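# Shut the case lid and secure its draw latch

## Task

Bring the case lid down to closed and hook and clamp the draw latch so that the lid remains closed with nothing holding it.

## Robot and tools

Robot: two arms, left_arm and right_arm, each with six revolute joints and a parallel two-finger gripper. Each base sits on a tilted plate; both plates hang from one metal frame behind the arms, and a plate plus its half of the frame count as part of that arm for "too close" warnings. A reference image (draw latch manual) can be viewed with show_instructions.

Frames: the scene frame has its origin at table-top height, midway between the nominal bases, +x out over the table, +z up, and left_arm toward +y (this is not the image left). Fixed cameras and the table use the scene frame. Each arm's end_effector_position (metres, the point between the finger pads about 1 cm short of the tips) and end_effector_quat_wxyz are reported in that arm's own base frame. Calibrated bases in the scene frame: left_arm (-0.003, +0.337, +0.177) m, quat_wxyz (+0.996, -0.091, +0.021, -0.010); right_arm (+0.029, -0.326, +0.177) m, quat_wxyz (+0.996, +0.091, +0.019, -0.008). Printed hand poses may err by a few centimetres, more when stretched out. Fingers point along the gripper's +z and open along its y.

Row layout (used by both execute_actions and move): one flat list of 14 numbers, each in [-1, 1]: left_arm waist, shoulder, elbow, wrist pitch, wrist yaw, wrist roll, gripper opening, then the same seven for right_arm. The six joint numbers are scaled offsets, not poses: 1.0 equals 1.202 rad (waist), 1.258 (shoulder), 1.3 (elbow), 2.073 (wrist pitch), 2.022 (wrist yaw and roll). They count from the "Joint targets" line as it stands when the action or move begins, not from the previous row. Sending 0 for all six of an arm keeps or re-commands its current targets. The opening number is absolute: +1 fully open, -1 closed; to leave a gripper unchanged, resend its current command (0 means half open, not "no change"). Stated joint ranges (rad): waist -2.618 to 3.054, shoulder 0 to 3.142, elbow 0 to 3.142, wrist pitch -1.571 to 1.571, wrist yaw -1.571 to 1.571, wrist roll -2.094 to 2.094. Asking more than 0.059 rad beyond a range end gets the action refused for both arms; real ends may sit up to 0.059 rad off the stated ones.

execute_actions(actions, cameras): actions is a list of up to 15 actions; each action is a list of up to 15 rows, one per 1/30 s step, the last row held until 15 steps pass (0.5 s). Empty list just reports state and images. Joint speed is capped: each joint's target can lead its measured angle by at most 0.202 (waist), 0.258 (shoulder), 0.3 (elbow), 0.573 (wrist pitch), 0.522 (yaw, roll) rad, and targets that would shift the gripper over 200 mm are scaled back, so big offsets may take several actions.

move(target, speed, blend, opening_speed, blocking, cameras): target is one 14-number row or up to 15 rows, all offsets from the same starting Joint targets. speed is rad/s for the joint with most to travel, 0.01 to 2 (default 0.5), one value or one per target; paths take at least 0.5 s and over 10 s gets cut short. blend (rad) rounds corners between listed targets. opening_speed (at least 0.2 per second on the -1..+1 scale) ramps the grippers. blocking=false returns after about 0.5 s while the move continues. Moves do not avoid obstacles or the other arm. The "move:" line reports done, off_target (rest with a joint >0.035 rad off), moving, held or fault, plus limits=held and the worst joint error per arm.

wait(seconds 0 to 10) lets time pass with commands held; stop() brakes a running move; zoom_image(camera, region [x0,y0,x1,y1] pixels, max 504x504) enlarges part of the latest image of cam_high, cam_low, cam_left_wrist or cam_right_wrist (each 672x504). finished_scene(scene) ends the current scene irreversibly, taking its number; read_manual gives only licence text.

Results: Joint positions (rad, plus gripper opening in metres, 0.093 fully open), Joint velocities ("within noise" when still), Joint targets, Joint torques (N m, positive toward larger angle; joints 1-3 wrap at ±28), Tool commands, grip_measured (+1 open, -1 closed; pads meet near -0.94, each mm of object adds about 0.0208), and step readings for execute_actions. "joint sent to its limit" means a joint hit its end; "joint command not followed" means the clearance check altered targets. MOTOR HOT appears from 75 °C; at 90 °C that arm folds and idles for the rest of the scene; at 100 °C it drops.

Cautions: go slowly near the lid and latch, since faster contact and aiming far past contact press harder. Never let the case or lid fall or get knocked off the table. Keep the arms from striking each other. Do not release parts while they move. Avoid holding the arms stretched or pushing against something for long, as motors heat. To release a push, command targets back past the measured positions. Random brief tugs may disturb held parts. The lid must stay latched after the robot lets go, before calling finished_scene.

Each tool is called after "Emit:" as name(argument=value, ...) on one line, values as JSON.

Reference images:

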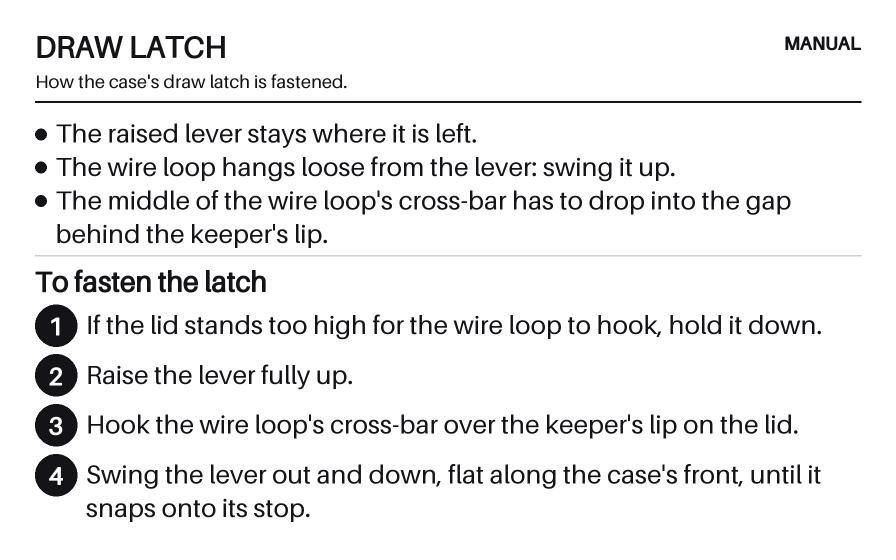

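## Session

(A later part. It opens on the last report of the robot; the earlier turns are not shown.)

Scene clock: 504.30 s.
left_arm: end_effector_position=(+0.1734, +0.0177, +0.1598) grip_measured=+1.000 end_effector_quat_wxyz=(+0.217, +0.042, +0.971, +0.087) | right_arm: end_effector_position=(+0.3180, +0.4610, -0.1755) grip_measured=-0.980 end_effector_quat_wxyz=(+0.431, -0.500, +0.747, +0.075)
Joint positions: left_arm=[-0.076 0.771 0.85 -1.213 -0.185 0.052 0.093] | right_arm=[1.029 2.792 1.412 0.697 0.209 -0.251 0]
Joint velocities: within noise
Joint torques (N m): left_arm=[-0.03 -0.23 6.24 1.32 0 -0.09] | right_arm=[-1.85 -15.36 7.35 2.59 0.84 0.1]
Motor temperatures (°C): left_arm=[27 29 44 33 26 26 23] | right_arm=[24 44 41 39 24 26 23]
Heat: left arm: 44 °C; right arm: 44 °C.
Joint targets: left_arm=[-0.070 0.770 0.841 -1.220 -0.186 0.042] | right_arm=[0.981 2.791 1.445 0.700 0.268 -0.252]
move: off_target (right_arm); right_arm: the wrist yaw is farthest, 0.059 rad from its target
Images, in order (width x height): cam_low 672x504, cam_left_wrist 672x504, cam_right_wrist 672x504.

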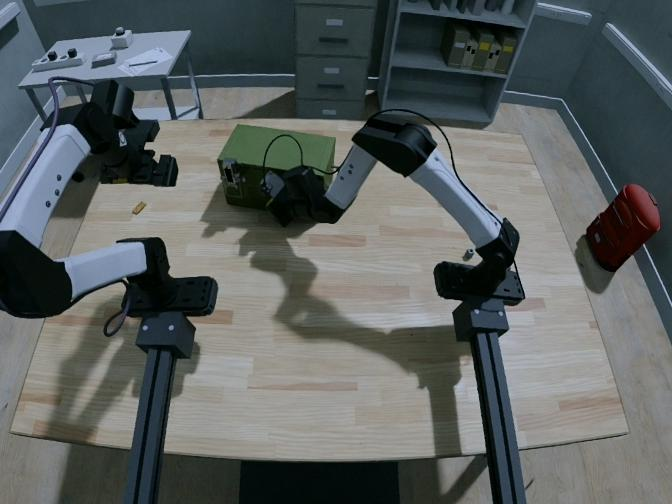

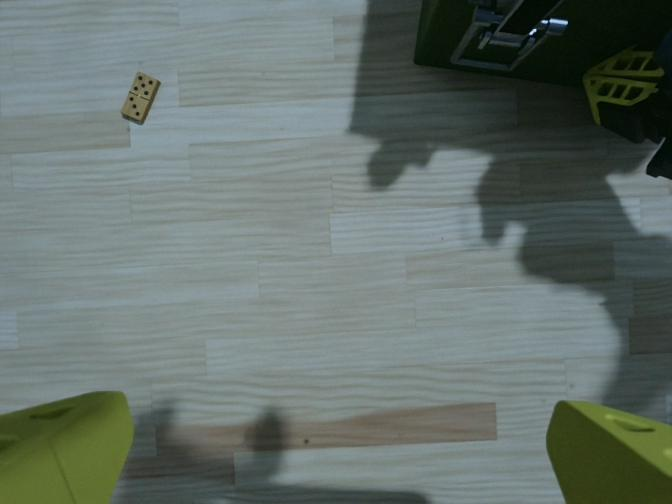

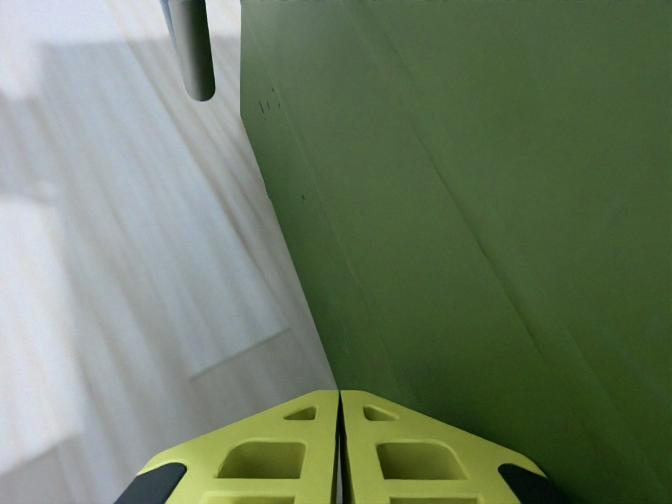

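Emit:
move(target=[0,0,0,0,0,0,1,-0.075,0.003,0.02,0,-0.035,-0.024,-1], speed=0.14, cameras=["cam_low"])

Emit:
move(target=[[0,0,0,0,0,0,1,0.2,0,-0.05,0,0,0,-1],[0,0,0,0,0,0,1,0.2,-0.7,-0.1,-0.4,-0.05,0,-1],[0.22,0,0,0,0,0,1,0.05,-1.0,-0.22,-0.68,0.1,0.2,-1]], speed=0.9, blend=[0.05,0.1,0], cameras=["cam_low"])

Scene clock: 508.80 s.
left_arm: end_effector_position=(+0.1734, +0.0177, +0.1598) grip_measured=+1.000 end_effector_quat_wxyz=(+0.217, +0.042, +0.971, +0.087) | right_arm: end_effector_position=(+0.3567, +0.4446, -0.1704) grip_measured=-0.980 end_effector_quat_wxyz=(+0.434, -0.495, +0.748, +0.080)
Joint positions: left_arm=[-0.076 0.771 0.85 -1.213 -0.185 0.052 0.093] | right_arm=[0.934 2.792 1.439 0.691 0.132 -0.299 0]
Joint velocities: within noise
Joint torques (N m): left_arm=[-0.06 -0.17 6.26 1.32 0 -0.09] | right_arm=[-1.24 -15.1 7.38 2.68 0.86 0.06]
Motor temperatures (°C): left_arm=[27 29 44 33 26 26 23] | right_arm=[24 46 41 39 24 26 23]
Heat: left arm: 44 °C; right arm: 46 °C.
Joint targets: left_arm=[-0.070 0.770 0.841 -1.220 -0.186 0.042] | right_arm=[0.891 2.794 1.471 0.700 0.197 -0.301]
move: off_target (right_arm); right_arm: the wrist yaw is farthest, 0.065 rad from its target
Images, in order (width x height): cam_low 672x504.

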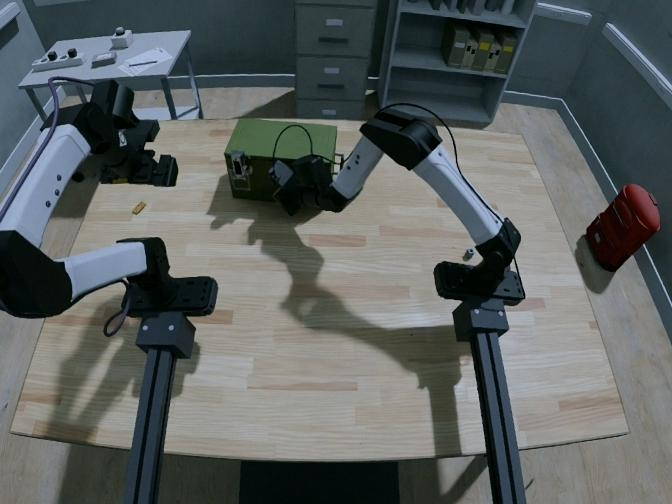

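Scene clock: 511.60 s.
left_arm: end_effector_position=(+0.1627, +0.0625, +0.1598) grip_measured=+1.000 end_effector_quat_wxyz=(+0.204, -0.086, +0.968, +0.116) | right_arm: end_effector_position=(+0.2723, +0.2745, +0.1538) grip_measured=-0.980 end_effector_quat_wxyz=(+0.317, -0.350, +0.881, -0.031)
Joint positions: left_arm=[0.188 0.771 0.85 -1.213 -0.185 0.052 0.093] | right_arm=[0.955 1.546 1.203 -0.694 0.388 0.092 0]
Joint velocities: within noise
Joint torques (N m): left_arm=[-0.03 -0.53 6.27 1.21 0 -0.08] | right_arm=[0.88 -8.08 5.7 1.78 0.43 0.14]
Motor temperatures (°C): left_arm=[27 29 44 33 26 26 23] | right_arm=[24 47 41 39 24 26 23]
Heat: left arm: 44 °C; right arm: 47 °C.
Joint targets: left_arm=[0.194 0.770 0.841 -1.220 -0.186 0.042] | right_arm=[0.951 1.536 1.185 -0.710 0.399 0.103]
move: done
Images, in order (width x height): cam_low 672x504.

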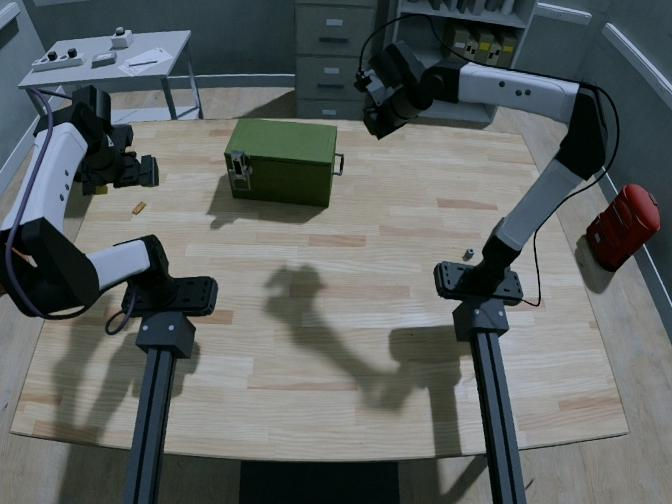

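Emit:
move(target=[-0.4742,0.6558,0.2715,0.2223,-0.0381,-0.0842,1,-0.2,-0.28,0,0,0,0,-1], speed=0.8, cameras=["cam_left_wrist"])

Scene clock: 519.53 s.
left_arm: end_effector_position=(+0.3457, -0.0896, +0.1063) grip_measured=+1.000 end_effector_quat_wxyz=(+0.199, +0.103, +0.971, +0.079) | right_arm: end_effector_position=(+0.3013, +0.1773, +0.2772) grip_measured=-0.980 end_effector_quat_wxyz=(+0.456, -0.192, +0.869, +0.005)
Joint positions: left_arm=[-0.372 1.591 1.157 -0.784 -0.254 -0.117 0.093] | right_arm=[0.717 1.188 1.203 -0.698 0.392 0.093 0]
Joint velocities: within noise
Joint torques (N m): left_arm=[-2 -6.41 11.03 1.65 -0.11 -0.1] | right_arm=[0.4 -4.31 5.65 2.31 0.34 0.17]
Motor temperatures (°C): left_arm=[27 29 43 33 26 26 23] | right_arm=[24 46 41 38 24 26 23]
Heat: left arm: 43 °C; right arm: 46 °C.
Joint targets: left_arm=[-0.376 1.595 1.194 -0.759 -0.263 -0.128] | right_arm=[0.710 1.184 1.185 -0.710 0.399 0.103]
move: off_target (left_arm); left_arm: the elbow is farthest, 0.037 rad from its target
Images, in order (width x height): cam_left_wrist 672x504.

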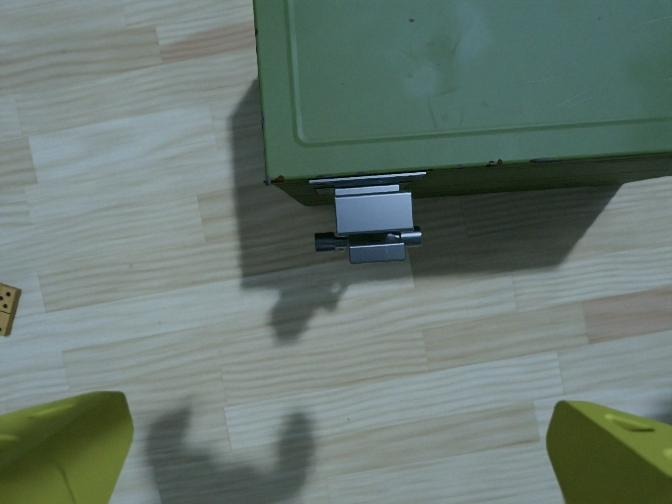

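Emit:
move(target=[-0.0862,-0.1378,-0.6035,0.5459,-0.0752,0.0292,0.5,0,0,0,0,0,0,-1], speed=0.8, cameras=["cam_left_wrist"])

Scene clock: 566.10 s.
left_arm: end_effector_position=(+0.3345, -0.0958, +0.0508) grip_measured=+0.502 end_effector_quat_wxyz=(+0.452, +0.087, +0.886, +0.062) | right_arm: end_effector_position=(+0.3013, +0.1773, +0.2772) grip_measured=-0.980 end_effector_quat_wxyz=(+0.456, -0.192, +0.869, +0.005)
Joint positions: left_arm=[-0.472 1.448 0.416 0.343 -0.407 -0.081 0.069] | right_arm=[0.717 1.188 1.203 -0.698 0.392 0.093 0]
Joint velocities: within noise
Joint torques (N m): left_arm=[-2.07 -6.9 5.97 2.48 -0.13 0.14] | right_arm=[0.4 -4.31 5.65 2.31 0.34 0.17]
Motor temperatures (°C): left_arm=[27 32 44 35 26 26 23] | right_arm=[24 40 41 40 24 26 23]
Heat: left arm: 44 °C; right arm: 41 °C.
Joint targets: left_arm=[-0.480 1.421 0.409 0.373 -0.415 -0.069] | right_arm=[0.710 1.184 1.185 -0.710 0.399 0.103]
move: done
Images, in order (width x height): cam_left_wrist 672x504.

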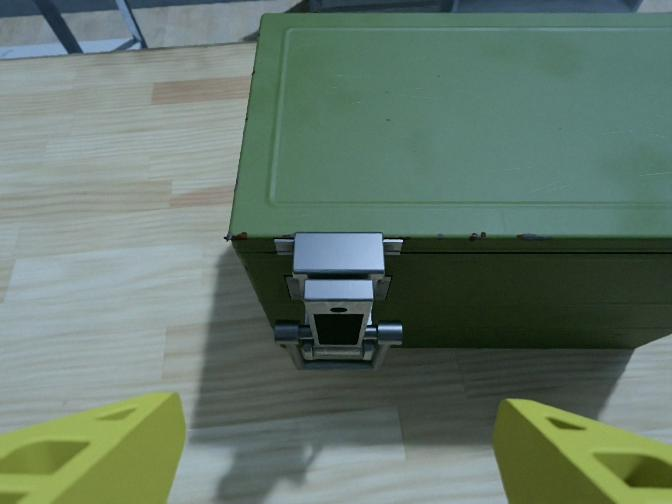

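Emit:
move(target=[0.111,0.792,-0.053,0.565,0.053,0.054,0.5,0,0,0,0,0,0,-1], speed=0.6, cameras=["cam_left_wrist"])

Scene clock: 572.57 s.
left_arm: end_effector_position=(+0.3492, -0.0725, -0.0765) grip_measured=+0.502 end_effector_quat_wxyz=(+0.498, +0.087, +0.861, +0.058) | right_arm: end_effector_position=(+0.3013, +0.1773, +0.2772) grip_measured=-0.980 end_effector_quat_wxyz=(+0.456, -0.192, +0.869, +0.005)
Joint positions: left_arm=[-0.352 2.409 0.345 1.513 -0.317 0.028 0.069] | right_arm=[0.717 1.188 1.203 -0.698 0.392 0.093 0]
Joint velocities: within noise
Joint torques (N m): left_arm=[-1.28 -6.61 0.31 2.59 0.11 0.14] | right_arm=[0.4 -4.31 5.64 2.31 0.34 0.17]
Motor temperatures (°C): left_arm=[27 32 43 37 26 26 23] | right_arm=[24 39 41 41 24 26 23]
Heat: left arm: 43 °C; right arm: 41 °C.
Joint targets: left_arm=[-0.346 2.418 0.340 1.544 -0.308 0.040] | right_arm=[0.710 1.184 1.185 -0.710 0.399 0.103]
move: done
Images, in order (width x height): cam_left_wrist 672x504.

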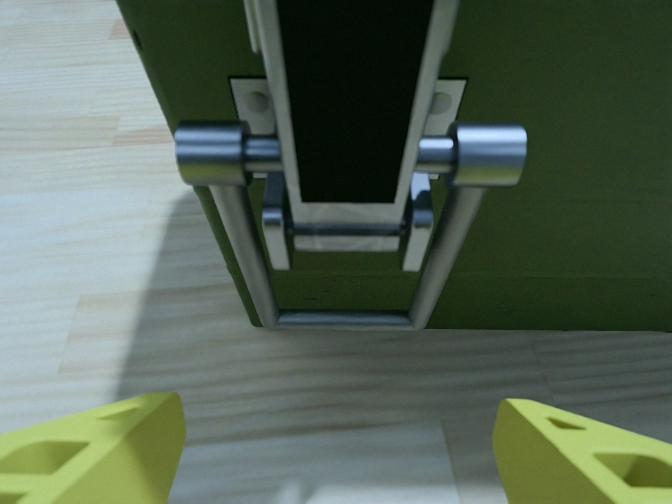

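Emit:
move(target=[0.0374,0.0779,0.1269,-0.002,0.0227,0.0168,0.5,0,0,0,0,0,0,-1], speed=0.1, cameras=["cam_left_wrist"])

Scene clock: 589.13 s.
left_arm: end_effector_position=(+0.3825, -0.0749, -0.0903) grip_measured=+0.502 end_effector_quat_wxyz=(+0.515, +0.090, +0.851, +0.053) | right_arm: end_effector_position=(+0.3013, +0.1773, +0.2772) grip_measured=-0.980 end_effector_quat_wxyz=(+0.456, -0.192, +0.869, +0.005)
Joint positions: left_arm=[-0.309 2.505 0.486 1.517 -0.271 0.062 0.069] | right_arm=[0.717 1.188 1.203 -0.698 0.392 0.093 0]
Joint velocities: within noise
Joint torques (N m): left_arm=[-1.32 -7.32 2.97 2.56 0.12 0.15] | right_arm=[0.4 -4.3 5.64 2.31 0.34 0.17]
Motor temperatures (°C): left_arm=[27 34 41 39 26 26 23] | right_arm=[24 39 41 41 24 26 23]
Heat: left arm: 41 °C; right arm: 41 °C.
Joint targets: left_arm=[-0.301 2.516 0.505 1.540 -0.262 0.074] | right_arm=[0.710 1.184 1.185 -0.710 0.399 0.103]
move: done
Images, in order (width x height): cam_left_wrist 672x504.

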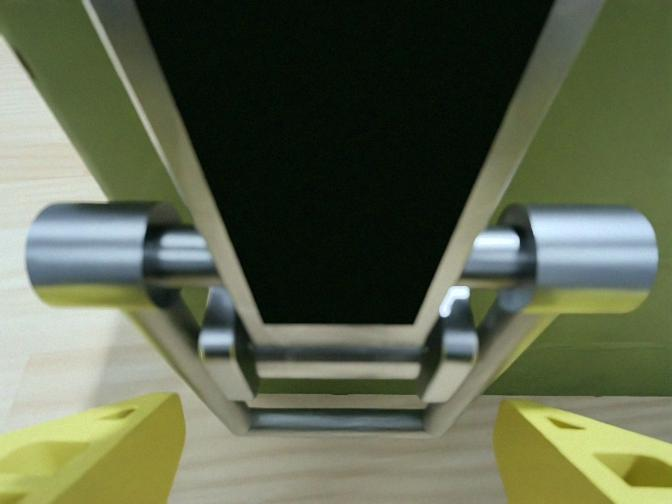

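Emit:
move(target=[0.003,0.008,0.018,-0.008,0.002,0,0.5,0,0,0,0,0,0,-1], speed=0.1, cameras=["cam_left_wrist"])

Scene clock: 595.50 s.
left_arm: end_effector_position=(+0.3824, -0.0755, -0.0940) grip_measured=+0.502 end_effector_quat_wxyz=(+0.512, +0.092, +0.852, +0.052) | right_arm: end_effector_position=(+0.3013, +0.1773, +0.2772) grip_measured=-0.980 end_effector_quat_wxyz=(+0.456, -0.192, +0.869, +0.005)
Joint positions: left_arm=[-0.309 2.518 0.493 1.517 -0.266 0.062 0.069] | right_arm=[0.717 1.188 1.203 -0.698 0.392 0.093 0]
Joint velocities: within noise
Joint torques (N m): left_arm=[-0.98 -7.64 4.49 2.37 0.12 0.14] | right_arm=[0.42 -4.31 5.64 2.31 0.34 0.17]
Motor temperatures (°C): left_arm=[27 34 40 39 26 26 23] | right_arm=[24 39 41 41 24 26 23]
Heat: left arm: 40 °C; right arm: 41 °C.
Joint targets: left_arm=[-0.297 2.526 0.528 1.523 -0.258 0.074] | right_arm=[0.710 1.184 1.185 -0.710 0.399 0.103]
move: done
Images, in order (width x height): cam_left_wrist 672x504.

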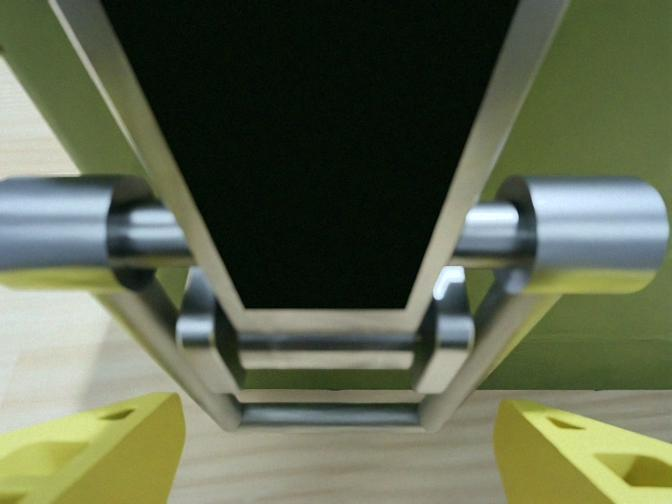

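Emit:
move(target=[-0.002,0,-0.018,0,0,0,-0.03,0,0,0,0,0,0,-1], speed=0.1, opening_speed=0.5, cameras=["cam_left_wrist"])

Scene clock: 601.10 s.
left_arm: end_effector_position=(+0.3827, -0.0739, -0.0940) grip_measured=-0.011 end_effector_quat_wxyz=(+0.512, +0.093, +0.852, +0.056) | right_arm: end_effector_position=(+0.3013, +0.1773, +0.2772) grip_measured=-0.980 end_effector_quat_wxyz=(+0.456, -0.192, +0.869, +0.005)
Joint positions: left_arm=[-0.306 2.518 0.493 1.517 -0.269 0.07 0.045] | right_arm=[0.717 1.188 1.203 -0.698 0.392 0.093 0]
Joint velocities: within noise
Joint torques (N m): left_arm=[-1.47 -7.62 2.22 2.37 0.14 0.07] | right_arm=[0.4 -4.31 5.65 2.31 0.34 0.17]
Motor temperatures (°C): left_arm=[27 34 40 39 26 26 23] | right_arm=[24 38 41 41 24 26 23]
Heat: left arm: 40 °C; right arm: 41 °C.
Joint targets: left_arm=[-0.300 2.526 0.505 1.523 -0.258 0.074] | right_arm=[0.710 1.184 1.185 -0.710 0.399 0.103]
move: done
Images, in order (width x height): cam_left_wrist 672x504.

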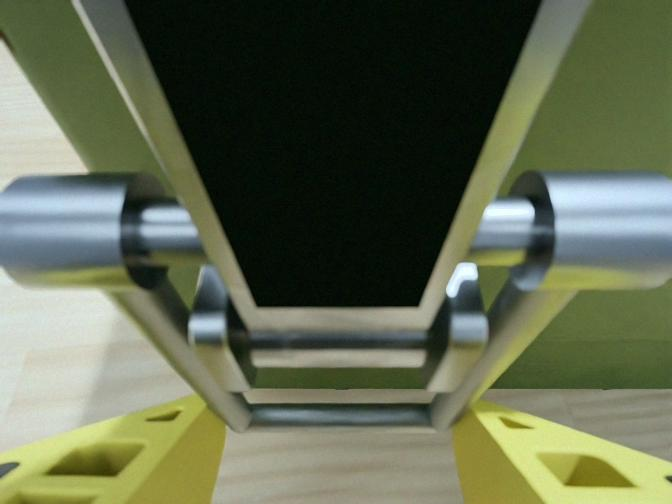

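Emit:
move(target=[0,0,0,0,0,0,-0.1,0,0,0,0,0,0,-1], speed=0.1, opening_speed=0.5, cameras=["cam_left_wrist"])

Scene clock: 604.73 s.
left_arm: end_effector_position=(+0.3827, -0.0739, -0.0940) grip_measured=-0.016 end_effector_quat_wxyz=(+0.512, +0.093, +0.852, +0.056) | right_arm: end_effector_position=(+0.3013, +0.1773, +0.2772) grip_measured=-0.980 end_effector_quat_wxyz=(+0.456, -0.192, +0.869, +0.005)
Joint positions: left_arm=[-0.306 2.518 0.493 1.517 -0.269 0.07 0.044] | right_arm=[0.717 1.188 1.203 -0.698 0.392 0.093 0]
Joint velocities: within noise
Joint torques (N m): left_arm=[-1.43 -7.62 2.18 2.37 0.14 0.06] | right_arm=[0.39 -4.31 5.65 2.31 0.34 0.17]
Motor temperatures (°C): left_arm=[27 34 40 39 26 26 23] | right_arm=[24 38 41 41 24 26 23]
Heat: left arm: 40 °C; right arm: 41 °C.
Joint targets: left_arm=[-0.300 2.526 0.505 1.523 -0.258 0.074] | right_arm=[0.710 1.184 1.185 -0.710 0.399 0.103]
move: done
Images, in order (width x height): cam_left_wrist 672x504.

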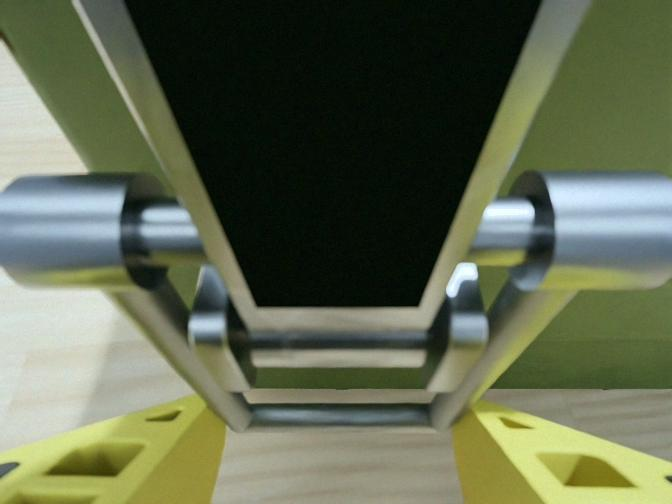

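Emit:
move(target=[[0,0,0,0,0,0,-0.03,0,0,0,0,0,0,-1],[-0.0208,-0.0413,-0.0608,-0.013,-0.0148,-0.0153,-0.03,0,0,0,0,0,0,-1],[-0.0416,-0.1614,-0.1054,-0.104,-0.0257,-0.0361,-0.03,0,0,0,0,0,0,-1]], speed=0.15, blend=0.02, cameras=["cam_left_wrist"])

Scene clock: 638.37 s.
left_arm: end_effector_position=(+0.3521, -0.0718, -0.0883) grip_measured=-0.015 end_effector_quat_wxyz=(+0.462, +0.090, +0.881, +0.059) | right_arm: end_effector_position=(+0.3013, +0.1773, +0.2772) grip_measured=-0.980 end_effector_quat_wxyz=(+0.456, -0.192, +0.869, +0.005)
Joint positions: left_arm=[-0.339 2.357 0.386 1.335 -0.297 0.017 0.044] | right_arm=[0.717 1.188 1.203 -0.698 0.392 0.093 0]
Joint velocities: within noise
Joint torques (N m): left_arm=[-2.78 -10.62 -0.43 1.84 -0.11 -0.13] | right_arm=[0.4 -4.31 5.64 2.31 0.34 0.16]
Motor temperatures (°C): left_arm=[27 36 38 39 26 26 25] | right_arm=[24 38 41 41 24 26 23]
Heat: left arm: 39 °C; right arm: 41 °C.
Joint targets: left_arm=[-0.350 2.323 0.368 1.308 -0.310 0.001] | right_arm=[0.710 1.184 1.185 -0.710 0.399 0.103]
move: done; blend cut to 0 rad at target 1
Images, in order (width x height): cam_left_wrist 672x504.

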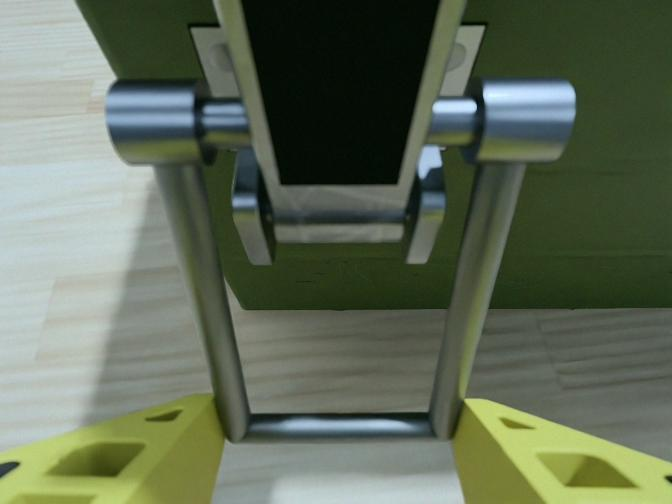

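Emit:
move(target=[-0.0458,-0.3029,-0.0438,-0.2354,-0.0193,-0.0445,-0.03,0,0,0,0,0,0,-1], speed=0.25, cameras=["cam_left_wrist"])

Scene clock: 647.30 s.
left_arm: end_effector_position=(+0.3233, -0.0759, -0.0594) grip_measured=-0.015 end_effector_quat_wxyz=(+0.398, +0.080, +0.912, +0.057) | right_arm: end_effector_position=(+0.3013, +0.1773, +0.2772) grip_measured=-0.980 end_effector_quat_wxyz=(+0.456, -0.192, +0.869, +0.005)
Joint positions: left_arm=[-0.393 1.973 0.325 0.852 -0.325 -0.085 0.044] | right_arm=[0.717 1.188 1.203 -0.698 0.392 0.093 0]
Joint velocities: within noise
Joint torques (N m): left_arm=[-2.73 -9.09 1.94 1.63 -0.26 -0.02] | right_arm=[0.4 -4.31 5.65 2.31 0.34 0.17]
Motor temperatures (°C): left_arm=[27 38 37 39 26 26 25] | right_arm=[24 37 41 41 24 26 23]
Heat: left arm: 39 °C; right arm: 41 °C.
Joint targets: left_arm=[-0.405 1.942 0.311 0.819 -0.349 -0.089] | right_arm=[0.710 1.184 1.185 -0.710 0.399 0.103]
move: done
Images, in order (width x height): cam_left_wrist 672x504.

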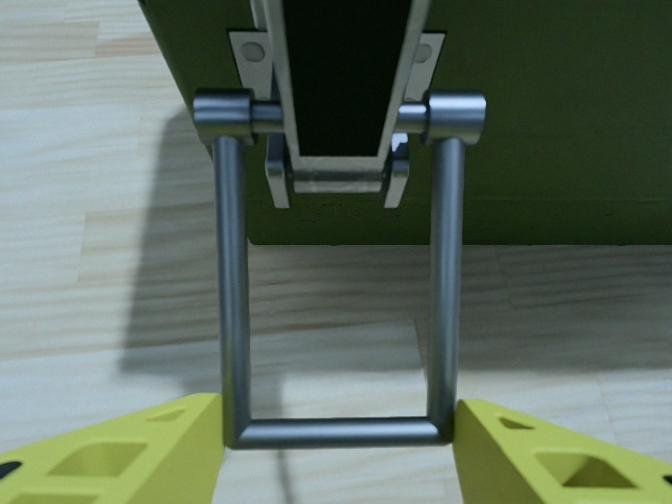

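Emit:
move(target=[[-0.0275,-0.24,0.0815,-0.2586,-0.003,-0.0341,-0.03,0,0,0,0,0,0,-1],[-0.0308,-0.3219,0.2262,-0.4264,0.0069,-0.048,-0.03,0,0,0,0,0,0,-1]], speed=0.3, blend=0.03, cameras=["cam_left_wrist"])

Scene clock: 656.73 s.
left_arm: end_effector_position=(+0.3224, -0.0896, +0.0069) grip_measured=-0.015 end_effector_quat_wxyz=(+0.309, +0.064, +0.947, +0.058) | right_arm: end_effector_position=(+0.3013, +0.1773, +0.2772) grip_measured=-0.980 end_effector_quat_wxyz=(+0.456, -0.192, +0.869, +0.005)
Joint positions: left_arm=[-0.428 1.576 0.58 -0.009 -0.315 -0.201 0.044] | right_arm=[0.717 1.188 1.203 -0.698 0.392 0.093 0]
Joint velocities: within noise
Joint torques (N m): left_arm=[-2.77 -9.2 8.83 1.06 -0.24 0.19] | right_arm=[0.42 -4.31 5.64 2.31 0.34 0.17]
Motor temperatures (°C): left_arm=[27 38 37 38 26 26 25] | right_arm=[24 37 42 41 24 26 23]
Heat: left arm: 38 °C; right arm: 42 °C.
Joint targets: left_arm=[-0.442 1.537 0.606 -0.064 -0.335 -0.186] | right_arm=[0.710 1.184 1.185 -0.710 0.399 0.103]
move: off_target (left_arm); left_arm: the wrist pitch is farthest, 0.056 rad from its target
Images, in order (width x height): cam_left_wrist 672x504.

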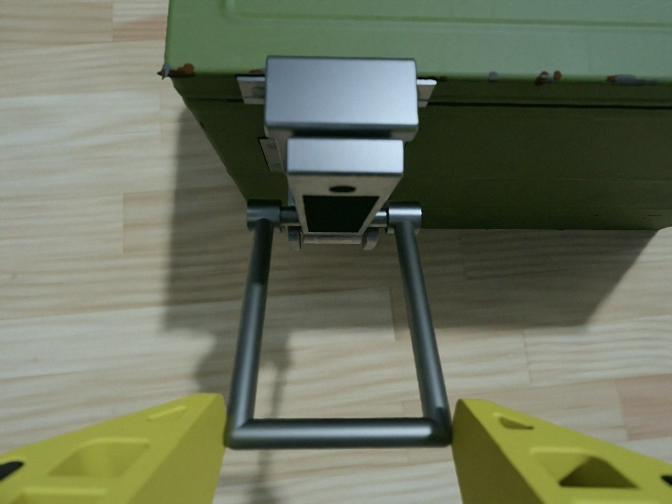

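Emit:
move(target=[0.0183,0.0382,0.1723,-0.1283,0.0099,0.003,-0.03,0,0,0,0,0,0,-1], speed=0.25, cameras=["cam_left_wrist"])

Scene clock: 662.80 s.
left_arm: end_effector_position=(+0.3343, -0.0944, +0.0387) grip_measured=-0.028 end_effector_quat_wxyz=(+0.264, +0.076, +0.959, +0.074) | right_arm: end_effector_position=(+0.3013, +0.1773, +0.2772) grip_measured=-0.980 end_effector_quat_wxyz=(+0.456, -0.192, +0.869, +0.005)
Joint positions: left_arm=[-0.424 1.576 0.796 -0.323 -0.312 -0.191 0.044] | right_arm=[0.717 1.188 1.203 -0.698 0.392 0.093 0]
Joint velocities: within noise
Joint torques (N m): left_arm=[-1.28 -5.38 10.24 1.48 -0.08 0.14] | right_arm=[0.4 -4.33 5.65 2.31 0.34 0.17]
Motor temperatures (°C): left_arm=[27 38 38 37 26 26 25] | right_arm=[24 37 42 41 24 26 23]
Heat: left arm: 38 °C; right arm: 42 °C.
Joint targets: left_arm=[-0.420 1.585 0.829 -0.330 -0.315 -0.180] | right_arm=[0.710 1.184 1.185 -0.710 0.399 0.103]
move: done
Images, in order (width x height): cam_left_wrist 672x504.

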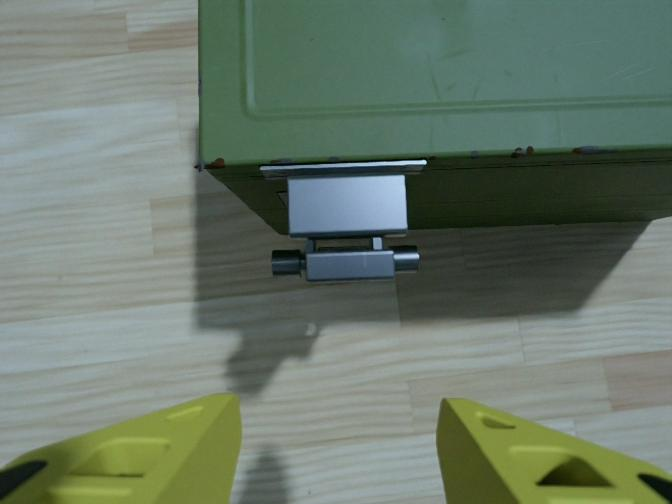

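Emit:
move(target=[[-0.05,-0.13,-0.323,0.339,-0.0495,0.0549,0.5,0,0,0,0,0,0,-1],[0.0616,0.6622,-0.3762,0.904,0.0035,0.1088,0.5,0,0,0,0,0,0,-1]], speed=0.7, blend=0.05, cameras=["cam_left_wrist"])

Scene clock: 672.27 s.
left_arm: end_effector_position=(+0.3491, -0.0724, -0.0765) grip_measured=+0.498 end_effector_quat_wxyz=(+0.498, +0.087, +0.861, +0.058) | right_arm: end_effector_position=(+0.3013, +0.1773, +0.2772) grip_measured=-0.980 end_effector_quat_wxyz=(+0.456, -0.192, +0.869, +0.005)
Joint positions: left_arm=[-0.352 2.409 0.345 1.514 -0.317 0.028 0.069] | right_arm=[0.717 1.188 1.203 -0.698 0.392 0.093 0]
Joint velocities: within noise
Joint torques (N m): left_arm=[-1.29 -6.6 0.35 2.6 0.1 0.15] | right_arm=[0.4 -4.31 5.65 2.31 0.34 0.17]
Motor temperatures (°C): left_arm=[27 37 39 38 26 26 24] | right_arm=[24 37 42 41 24 26 23]
Heat: left arm: 39 °C; right arm: 42 °C.
Joint targets: left_arm=[-0.346 2.418 0.340 1.544 -0.308 0.040] | right_arm=[0.710 1.184 1.185 -0.710 0.399 0.103]
move: done
Images, in order (width x height): cam_left_wrist 672x504.

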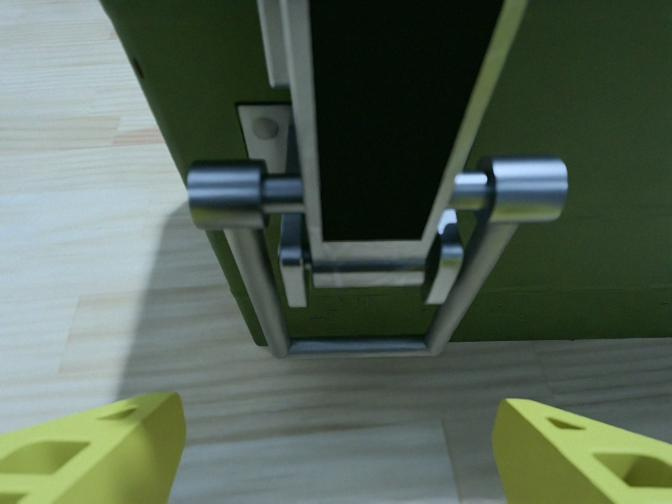

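Emit:
move(target=[0.025,0.0922,0.1092,0.0063,0.0178,0.0168,0.5,0,0,0,0,0,0,-1], speed=0.12, cameras=["cam_left_wrist"])

Scene clock: 682.90 s.
left_arm: end_effector_position=(+0.3712, -0.0748, -0.0979) grip_measured=+0.498 end_effector_quat_wxyz=(+0.502, +0.095, +0.857, +0.057) | right_arm: end_effector_position=(+0.3013, +0.1773, +0.2772) grip_measured=-0.980 end_effector_quat_wxyz=(+0.456, -0.192, +0.869, +0.005)
Joint positions: left_arm=[-0.324 2.524 0.463 1.527 -0.284 0.06 0.069] | right_arm=[0.717 1.188 1.203 -0.698 0.392 0.093 0]
Joint velocities: within noise
Joint torques (N m): left_arm=[-1.29 -7.2 2.67 2.63 0.15 0.15] | right_arm=[0.39 -4.3 5.64 2.31 0.34 0.17]
Motor temperatures (°C): left_arm=[27 37 38 40 26 26 24] | right_arm=[24 37 42 41 24 26 23]
Heat: left arm: 40 °C; right arm: 42 °C.
Joint targets: left_arm=[-0.316 2.534 0.482 1.557 -0.272 0.074] | right_arm=[0.710 1.184 1.185 -0.710 0.399 0.103]
move: done
Images, in order (width x height): cam_left_wrist 672x504.

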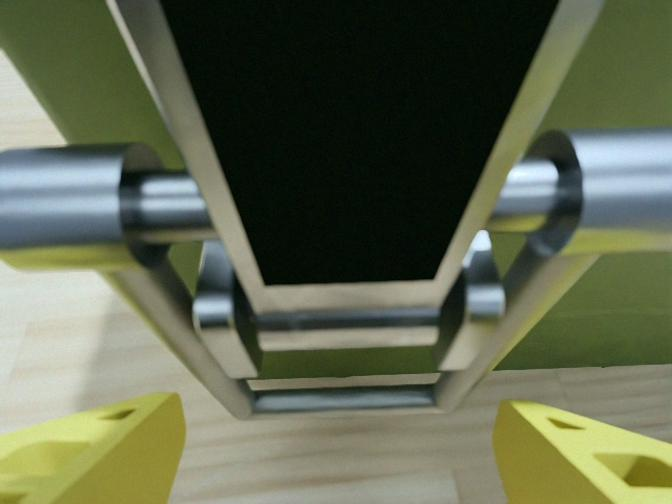

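Emit:
move(target=[-0.004,-0.025,0.0115,-0.031,0,0,0.5,0,0,0,0,0,0,-1], speed=0.1, cameras=["cam_left_wrist"])

Scene clock: 692.57 s.
left_arm: end_effector_position=(+0.3692, -0.0741, -0.1039) grip_measured=+0.498 end_effector_quat_wxyz=(+0.491, +0.098, +0.864, +0.060) | right_arm: end_effector_position=(+0.3013, +0.1773, +0.2772) grip_measured=-0.980 end_effector_quat_wxyz=(+0.456, -0.192, +0.869, +0.005)
Joint positions: left_arm=[-0.324 2.524 0.468 1.494 -0.284 0.061 0.069] | right_arm=[0.717 1.188 1.203 -0.698 0.392 0.093 0]
Joint velocities: within noise
Joint torques (N m): left_arm=[-1.72 -10.09 3.7 2.23 0.13 0.18] | right_arm=[0.42 -4.31 5.65 2.31 0.34 0.17]
Motor temperatures (°C): left_arm=[27 37 38 42 26 26 24] | right_arm=[24 36 42 41 24 26 23]
Heat: left arm: 42 °C; right arm: 42 °C.
Joint targets: left_arm=[-0.321 2.502 0.497 1.493 -0.272 0.074] | right_arm=[0.710 1.184 1.185 -0.710 0.399 0.103]
move: done
Images, in order (width x height): cam_left_wrist 672x504.

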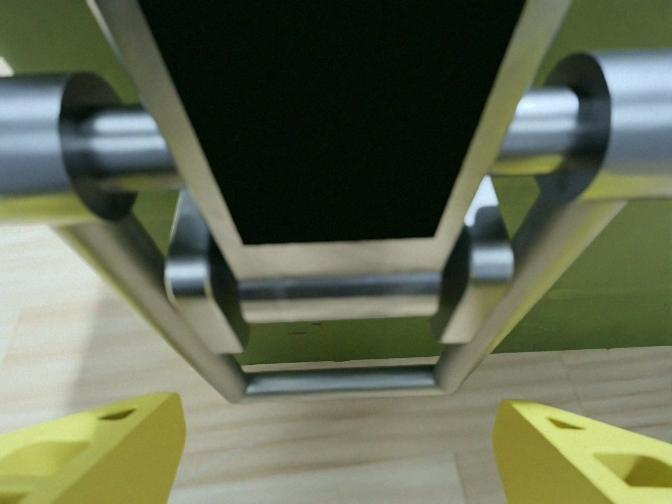

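Emit:
move(target=[-0.012,-0.0195,-0.002,0.004,0,0,0.5,0,0,0,0,0,0,-1], speed=0.1, cameras=["cam_left_wrist"])

Scene clock: 701.03 s.
left_arm: end_effector_position=(+0.3689, -0.0745, -0.1041) grip_measured=+0.498 end_effector_quat_wxyz=(+0.490, +0.099, +0.864, +0.060) | right_arm: end_effector_position=(+0.3013, +0.1773, +0.2772) grip_measured=-0.980 end_effector_quat_wxyz=(+0.456, -0.192, +0.869, +0.005)
Joint positions: left_arm=[-0.325 2.524 0.468 1.493 -0.284 0.061 0.069] | right_arm=[0.717 1.188 1.203 -0.698 0.392 0.093 0]
Joint velocities: within noise
Joint torques (N m): left_arm=[-2.85 -12.33 3.41 2.34 0.15 0.17] | right_arm=[0.42 -4.31 5.64 2.31 0.34 0.17]
Motor temperatures (°C): left_arm=[27 38 37 42 26 26 24] | right_arm=[24 36 42 41 24 26 23]
Heat: left arm: 42 °C; right arm: 42 °C.
Joint targets: left_arm=[-0.335 2.478 0.495 1.501 -0.272 0.074] | right_arm=[0.710 1.184 1.185 -0.710 0.399 0.103]
move: off_target (left_arm); left_arm: the shoulder is farthest, 0.047 rad from its target
Images, in order (width x height): cam_left_wrist 672x504.

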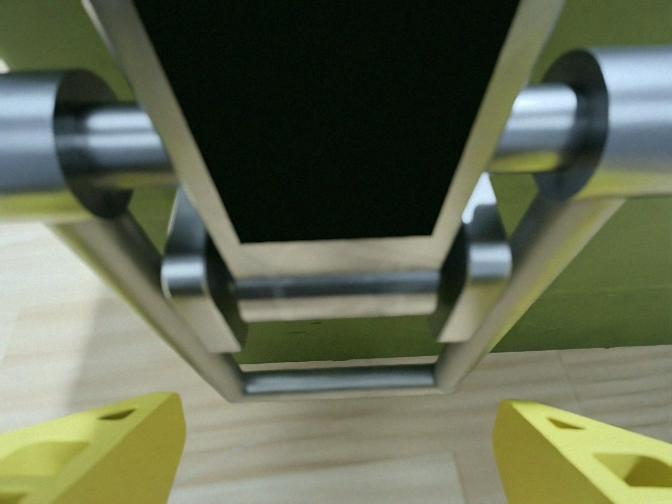

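Emit:
move(target=[0,-0.013,0,0,0,0,0.5,0,0,0,0,0,0,-1], speed=0.1, cameras=["cam_left_wrist"])

Scene clock: 703.63 s.
left_arm: end_effector_position=(+0.3691, -0.0745, -0.1038) grip_measured=+0.498 end_effector_quat_wxyz=(+0.489, +0.099, +0.865, +0.060) | right_arm: end_effector_position=(+0.3013, +0.1773, +0.2772) grip_measured=-0.980 end_effector_quat_wxyz=(+0.456, -0.192, +0.869, +0.005)
Joint positions: left_arm=[-0.325 2.517 0.468 1.482 -0.284 0.061 0.069] | right_arm=[0.717 1.188 1.203 -0.698 0.392 0.093 0]
Joint velocities: within noise
Joint torques (N m): left_arm=[-2.86 -13.19 3.44 2.46 0.14 0.18] | right_arm=[0.4 -4.31 5.65 2.31 0.34 0.17]
Motor temperatures (°C): left_arm=[27 38 37 42 26 26 24] | right_arm=[24 36 42 41 24 26 23]
Heat: left arm: 42 °C; right arm: 42 °C.
Joint targets: left_arm=[-0.335 2.461 0.495 1.501 -0.272 0.074] | right_arm=[0.710 1.184 1.185 -0.710 0.399 0.103]
move: off_target (left_arm); left_arm: the shoulder is farthest, 0.055 rad from its target
Images, in order (width x height): cam_left_wrist 672x504.

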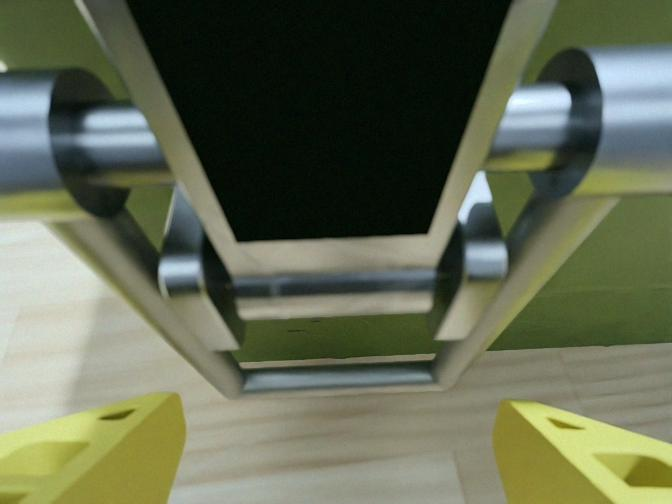

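Emit:
move(target=[-0.0092,-0.0342,-0.1192,0.0207,-0.0178,-0.0168,0.5,0,0,0,0,0,0,-1], speed=0.3, cameras=["cam_left_wrist"])

Scene clock: 712.40 s.
left_arm: end_effector_position=(+0.3408, -0.0668, -0.0930) grip_measured=+0.498 end_effector_quat_wxyz=(+0.476, +0.101, +0.871, +0.065) | right_arm: end_effector_position=(+0.3013, +0.1773, +0.2772) grip_measured=-0.980 end_effector_quat_wxyz=(+0.456, -0.192, +0.869, +0.005)
Joint positions: left_arm=[-0.337 2.458 0.345 1.514 -0.3 0.052 0.069] | right_arm=[0.717 1.188 1.203 -0.698 0.392 0.093 0]
Joint velocities: within noise
Joint torques (N m): left_arm=[-2.54 -10.95 -0.05 2.56 -0.07 -0.1] | right_arm=[0.4 -4.33 5.64 2.31 0.34 0.17]
Motor temperatures (°C): left_arm=[27 40 37 43 26 26 24] | right_arm=[24 36 42 42 24 26 23]
Heat: left arm: 43 °C; right arm: 42 °C.
Joint targets: left_arm=[-0.346 2.418 0.340 1.544 -0.308 0.040] | right_arm=[0.710 1.184 1.185 -0.710 0.399 0.103]
move: off_target (left_arm); left_arm: the shoulder is farthest, 0.040 rad from its target
Images, in order (width x height): cam_left_wrist 672x504.

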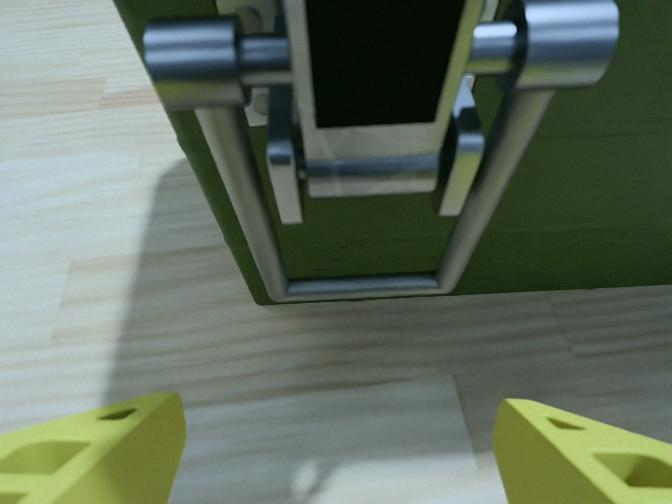

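Emit:
move(target=[[0,-0.15,0,0,0,0,0.5,0,0,0,0,0,0,-1],[0.0,0.0,0,0.0,0,0,0.5,0,0,0,0,0,0,-1]], speed=0.4, cameras=["cam_left_wrist"])

Scene clock: 717.07 s.
left_arm: end_effector_position=(+0.3481, -0.0692, -0.0774) grip_measured=+0.498 end_effector_quat_wxyz=(+0.495, +0.095, +0.861, +0.061) | right_arm: end_effector_position=(+0.3013, +0.1773, +0.2772) grip_measured=-0.980 end_effector_quat_wxyz=(+0.456, -0.192, +0.869, +0.005)
Joint positions: left_arm=[-0.337 2.41 0.339 1.517 -0.301 0.051 0.069] | right_arm=[0.717 1.188 1.203 -0.698 0.392 0.093 0]
Joint velocities: within noise
Joint torques (N m): left_arm=[-2.56 -6.61 0.83 2.58 -0.05 -0.11] | right_arm=[0.4 -4.31 5.64 2.31 0.34 0.17]
Motor temperatures (°C): left_arm=[27 41 37 43 26 26 24] | right_arm=[24 36 42 42 24 26 23]
Heat: left arm: 43 °C; right arm: 42 °C.
Joint targets: left_arm=[-0.346 2.418 0.340 1.544 -0.308 0.040] | right_arm=[0.710 1.184 1.185 -0.710 0.399 0.103]
move: done
Images, in order (width x height): cam_left_wrist 672x504.

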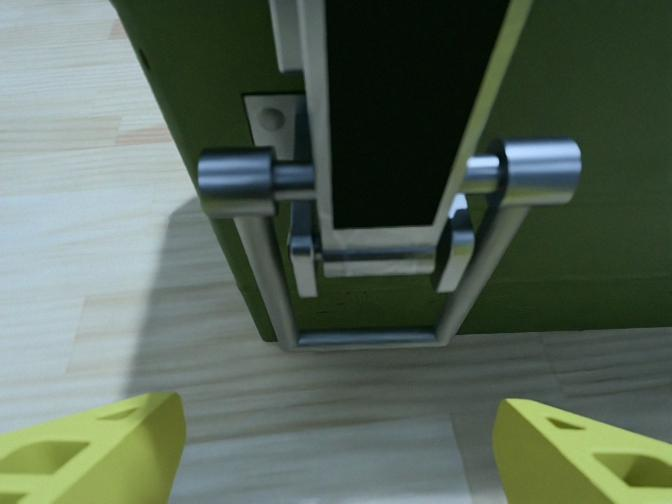

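Emit:
move(target=[0.02,0.0835,0.1192,-0.0227,0.0129,0.0138,0.5,0,0,0,0,0,0,-1], speed=0.12, cameras=["cam_left_wrist"])

Scene clock: 729.70 s.
left_arm: end_effector_position=(+0.3703, -0.0756, -0.1000) grip_measured=+0.498 end_effector_quat_wxyz=(+0.496, +0.095, +0.861, +0.060) | right_arm: end_effector_position=(+0.3013, +0.1773, +0.2772) grip_measured=-0.980 end_effector_quat_wxyz=(+0.456, -0.192, +0.869, +0.005)
Joint positions: left_arm=[-0.331 2.516 0.466 1.499 -0.295 0.054 0.069] | right_arm=[0.717 1.188 1.203 -0.698 0.392 0.093 0]
Joint velocities: within noise
Joint torques (N m): left_arm=[-1.2 -7.41 3.6 2.21 0.15 0.18] | right_arm=[0.4 -4.31 5.65 2.31 0.34 0.17]
Motor temperatures (°C): left_arm=[27 40 36 43 26 26 24] | right_arm=[24 36 42 42 24 26 23]
Heat: left arm: 43 °C; right arm: 42 °C.
Joint targets: left_arm=[-0.322 2.524 0.494 1.497 -0.282 0.068] | right_arm=[0.710 1.184 1.185 -0.710 0.399 0.103]
move: done
Images, in order (width x height): cam_left_wrist 672x504.

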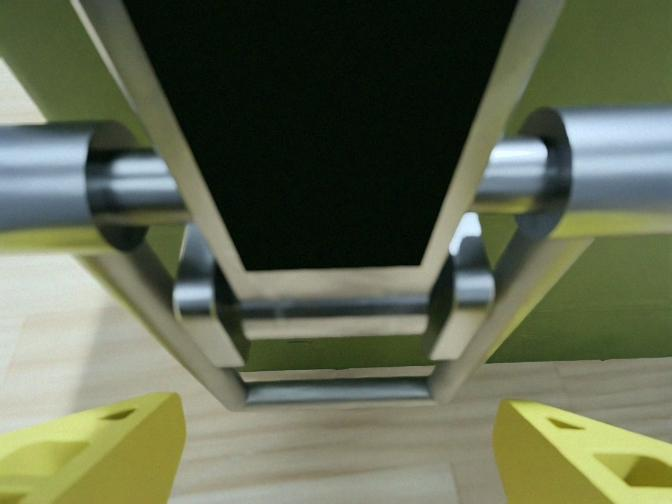

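Emit:
move(target=[0,0,0.016,0.016,0,0,0.5,0,0,0,0,0,0,-1], speed=0.1, cameras=["cam_left_wrist"])

Scene clock: 735.17 s.
left_arm: end_effector_position=(+0.3755, -0.0758, -0.0993) grip_measured=+0.498 end_effector_quat_wxyz=(+0.500, +0.092, +0.859, +0.060) | right_arm: end_effector_position=(+0.3013, +0.1773, +0.2772) grip_measured=-0.980 end_effector_quat_wxyz=(+0.456, -0.192, +0.869, +0.005)
Joint positions: left_arm=[-0.327 2.519 0.483 1.496 -0.295 0.054 0.069] | right_arm=[0.717 1.188 1.203 -0.698 0.392 0.093 0]
Joint velocities: within noise
Joint torques (N m): left_arm=[-1.51 -7.8 4.1 2.66 0.15 0.17] | right_arm=[0.4 -4.31 5.65 2.31 0.34 0.17]
Motor temperatures (°C): left_arm=[27 40 36 42 26 26 24] | right_arm=[24 36 42 42 24 26 23]
Heat: left arm: 42 °C; right arm: 42 °C.
Joint targets: left_arm=[-0.322 2.524 0.515 1.530 -0.282 0.068] | right_arm=[0.710 1.184 1.185 -0.710 0.399 0.103]
move: done
Images, in order (width x height): cam_left_wrist 672x504.

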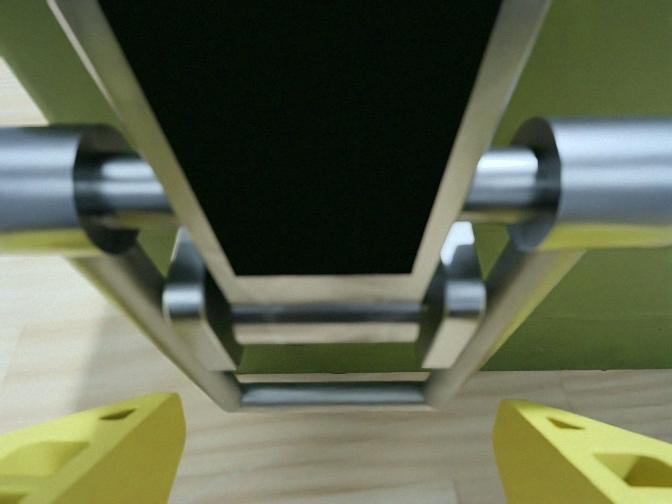

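Emit:
move(target=[0,0.0254,0.0115,0.0217,0,0,0.5,0,0,0,0,0,0,-1], speed=0.1, cameras=["cam_left_wrist"])

Scene clock: 761.17 s.
left_arm: end_effector_position=(+0.3784, -0.0768, -0.1019) grip_measured=+0.498 end_effector_quat_wxyz=(+0.507, +0.090, +0.855, +0.059) | right_arm: end_effector_position=(+0.3013, +0.1773, +0.2772) grip_measured=-0.980 end_effector_quat_wxyz=(+0.456, -0.192, +0.869, +0.005)
Joint positions: left_arm=[-0.327 2.548 0.5 1.523 -0.295 0.054 0.069] | right_arm=[0.717 1.188 1.203 -0.698 0.392 0.093 0]
Joint velocities: within noise
Joint torques (N m): left_arm=[-1.54 -7.65 3.86 2.66 0.15 0.18] | right_arm=[0.4 -4.31 5.65 2.31 0.34 0.17]
Motor temperatures (°C): left_arm=[27 40 36 44 26 26 23] | right_arm=[24 35 42 42 24 26 23]
Heat: left arm: 44 °C; right arm: 42 °C.
Joint targets: left_arm=[-0.322 2.555 0.530 1.557 -0.282 0.068] | right_arm=[0.710 1.184 1.185 -0.710 0.399 0.103]
joint sent to its limit (left arm) — the wrist pitch, upper limit.
move: off_target (left_arm); left_arm: the wrist pitch is farthest, 0.052 rad from its target
Images, in order (width x height): cam_left_wrist 672x504.

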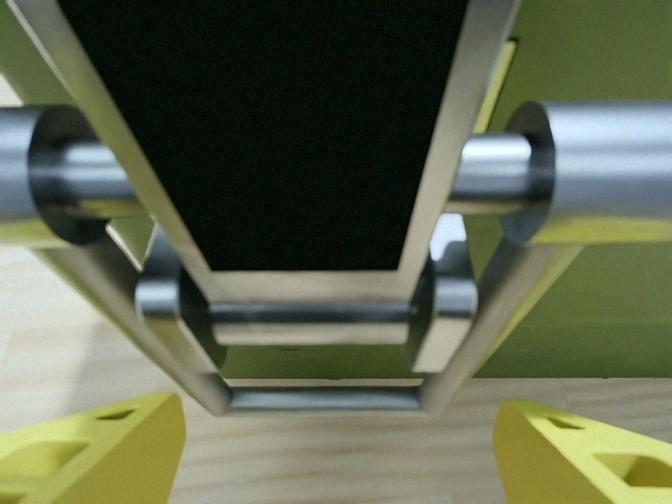

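Emit:
move(target=[0,0,0,0,0,0,-0.1,0,0,0,0,0,0,-1], speed=0.1, opening_speed=0.5, cameras=["cam_left_wrist"])

Scene clock: 766.47 s.
left_arm: end_effector_position=(+0.3787, -0.0742, -0.1016) grip_measured=-0.021 end_effector_quat_wxyz=(+0.507, +0.091, +0.855, +0.066) | right_arm: end_effector_position=(+0.3013, +0.1773, +0.2772) grip_measured=-0.980 end_effector_quat_wxyz=(+0.456, -0.192, +0.869, +0.005)
Joint positions: left_arm=[-0.325 2.548 0.5 1.524 -0.305 0.064 0.044] | right_arm=[0.717 1.188 1.203 -0.698 0.392 0.093 0]
Joint velocities: within noise
Joint torques (N m): left_arm=[-1.73 -7.66 3.89 2.65 0.26 0.06] | right_arm=[0.4 -4.31 5.65 2.31 0.34 0.17]
Motor temperatures (°C): left_arm=[27 40 36 44 26 26 24] | right_arm=[24 35 42 42 24 26 23]
Heat: left arm: 44 °C; right arm: 42 °C.
Joint targets: left_arm=[-0.322 2.555 0.530 1.557 -0.282 0.068] | right_arm=[0.710 1.184 1.185 -0.710 0.399 0.103]
move: done
Images, in order (width x height): cam_left_wrist 672x504.

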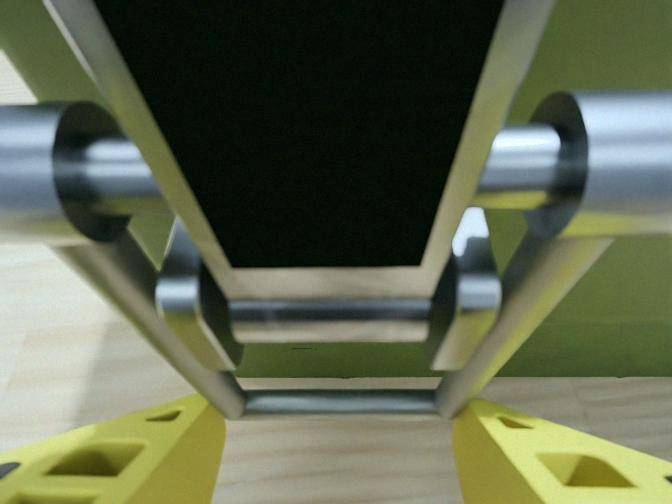

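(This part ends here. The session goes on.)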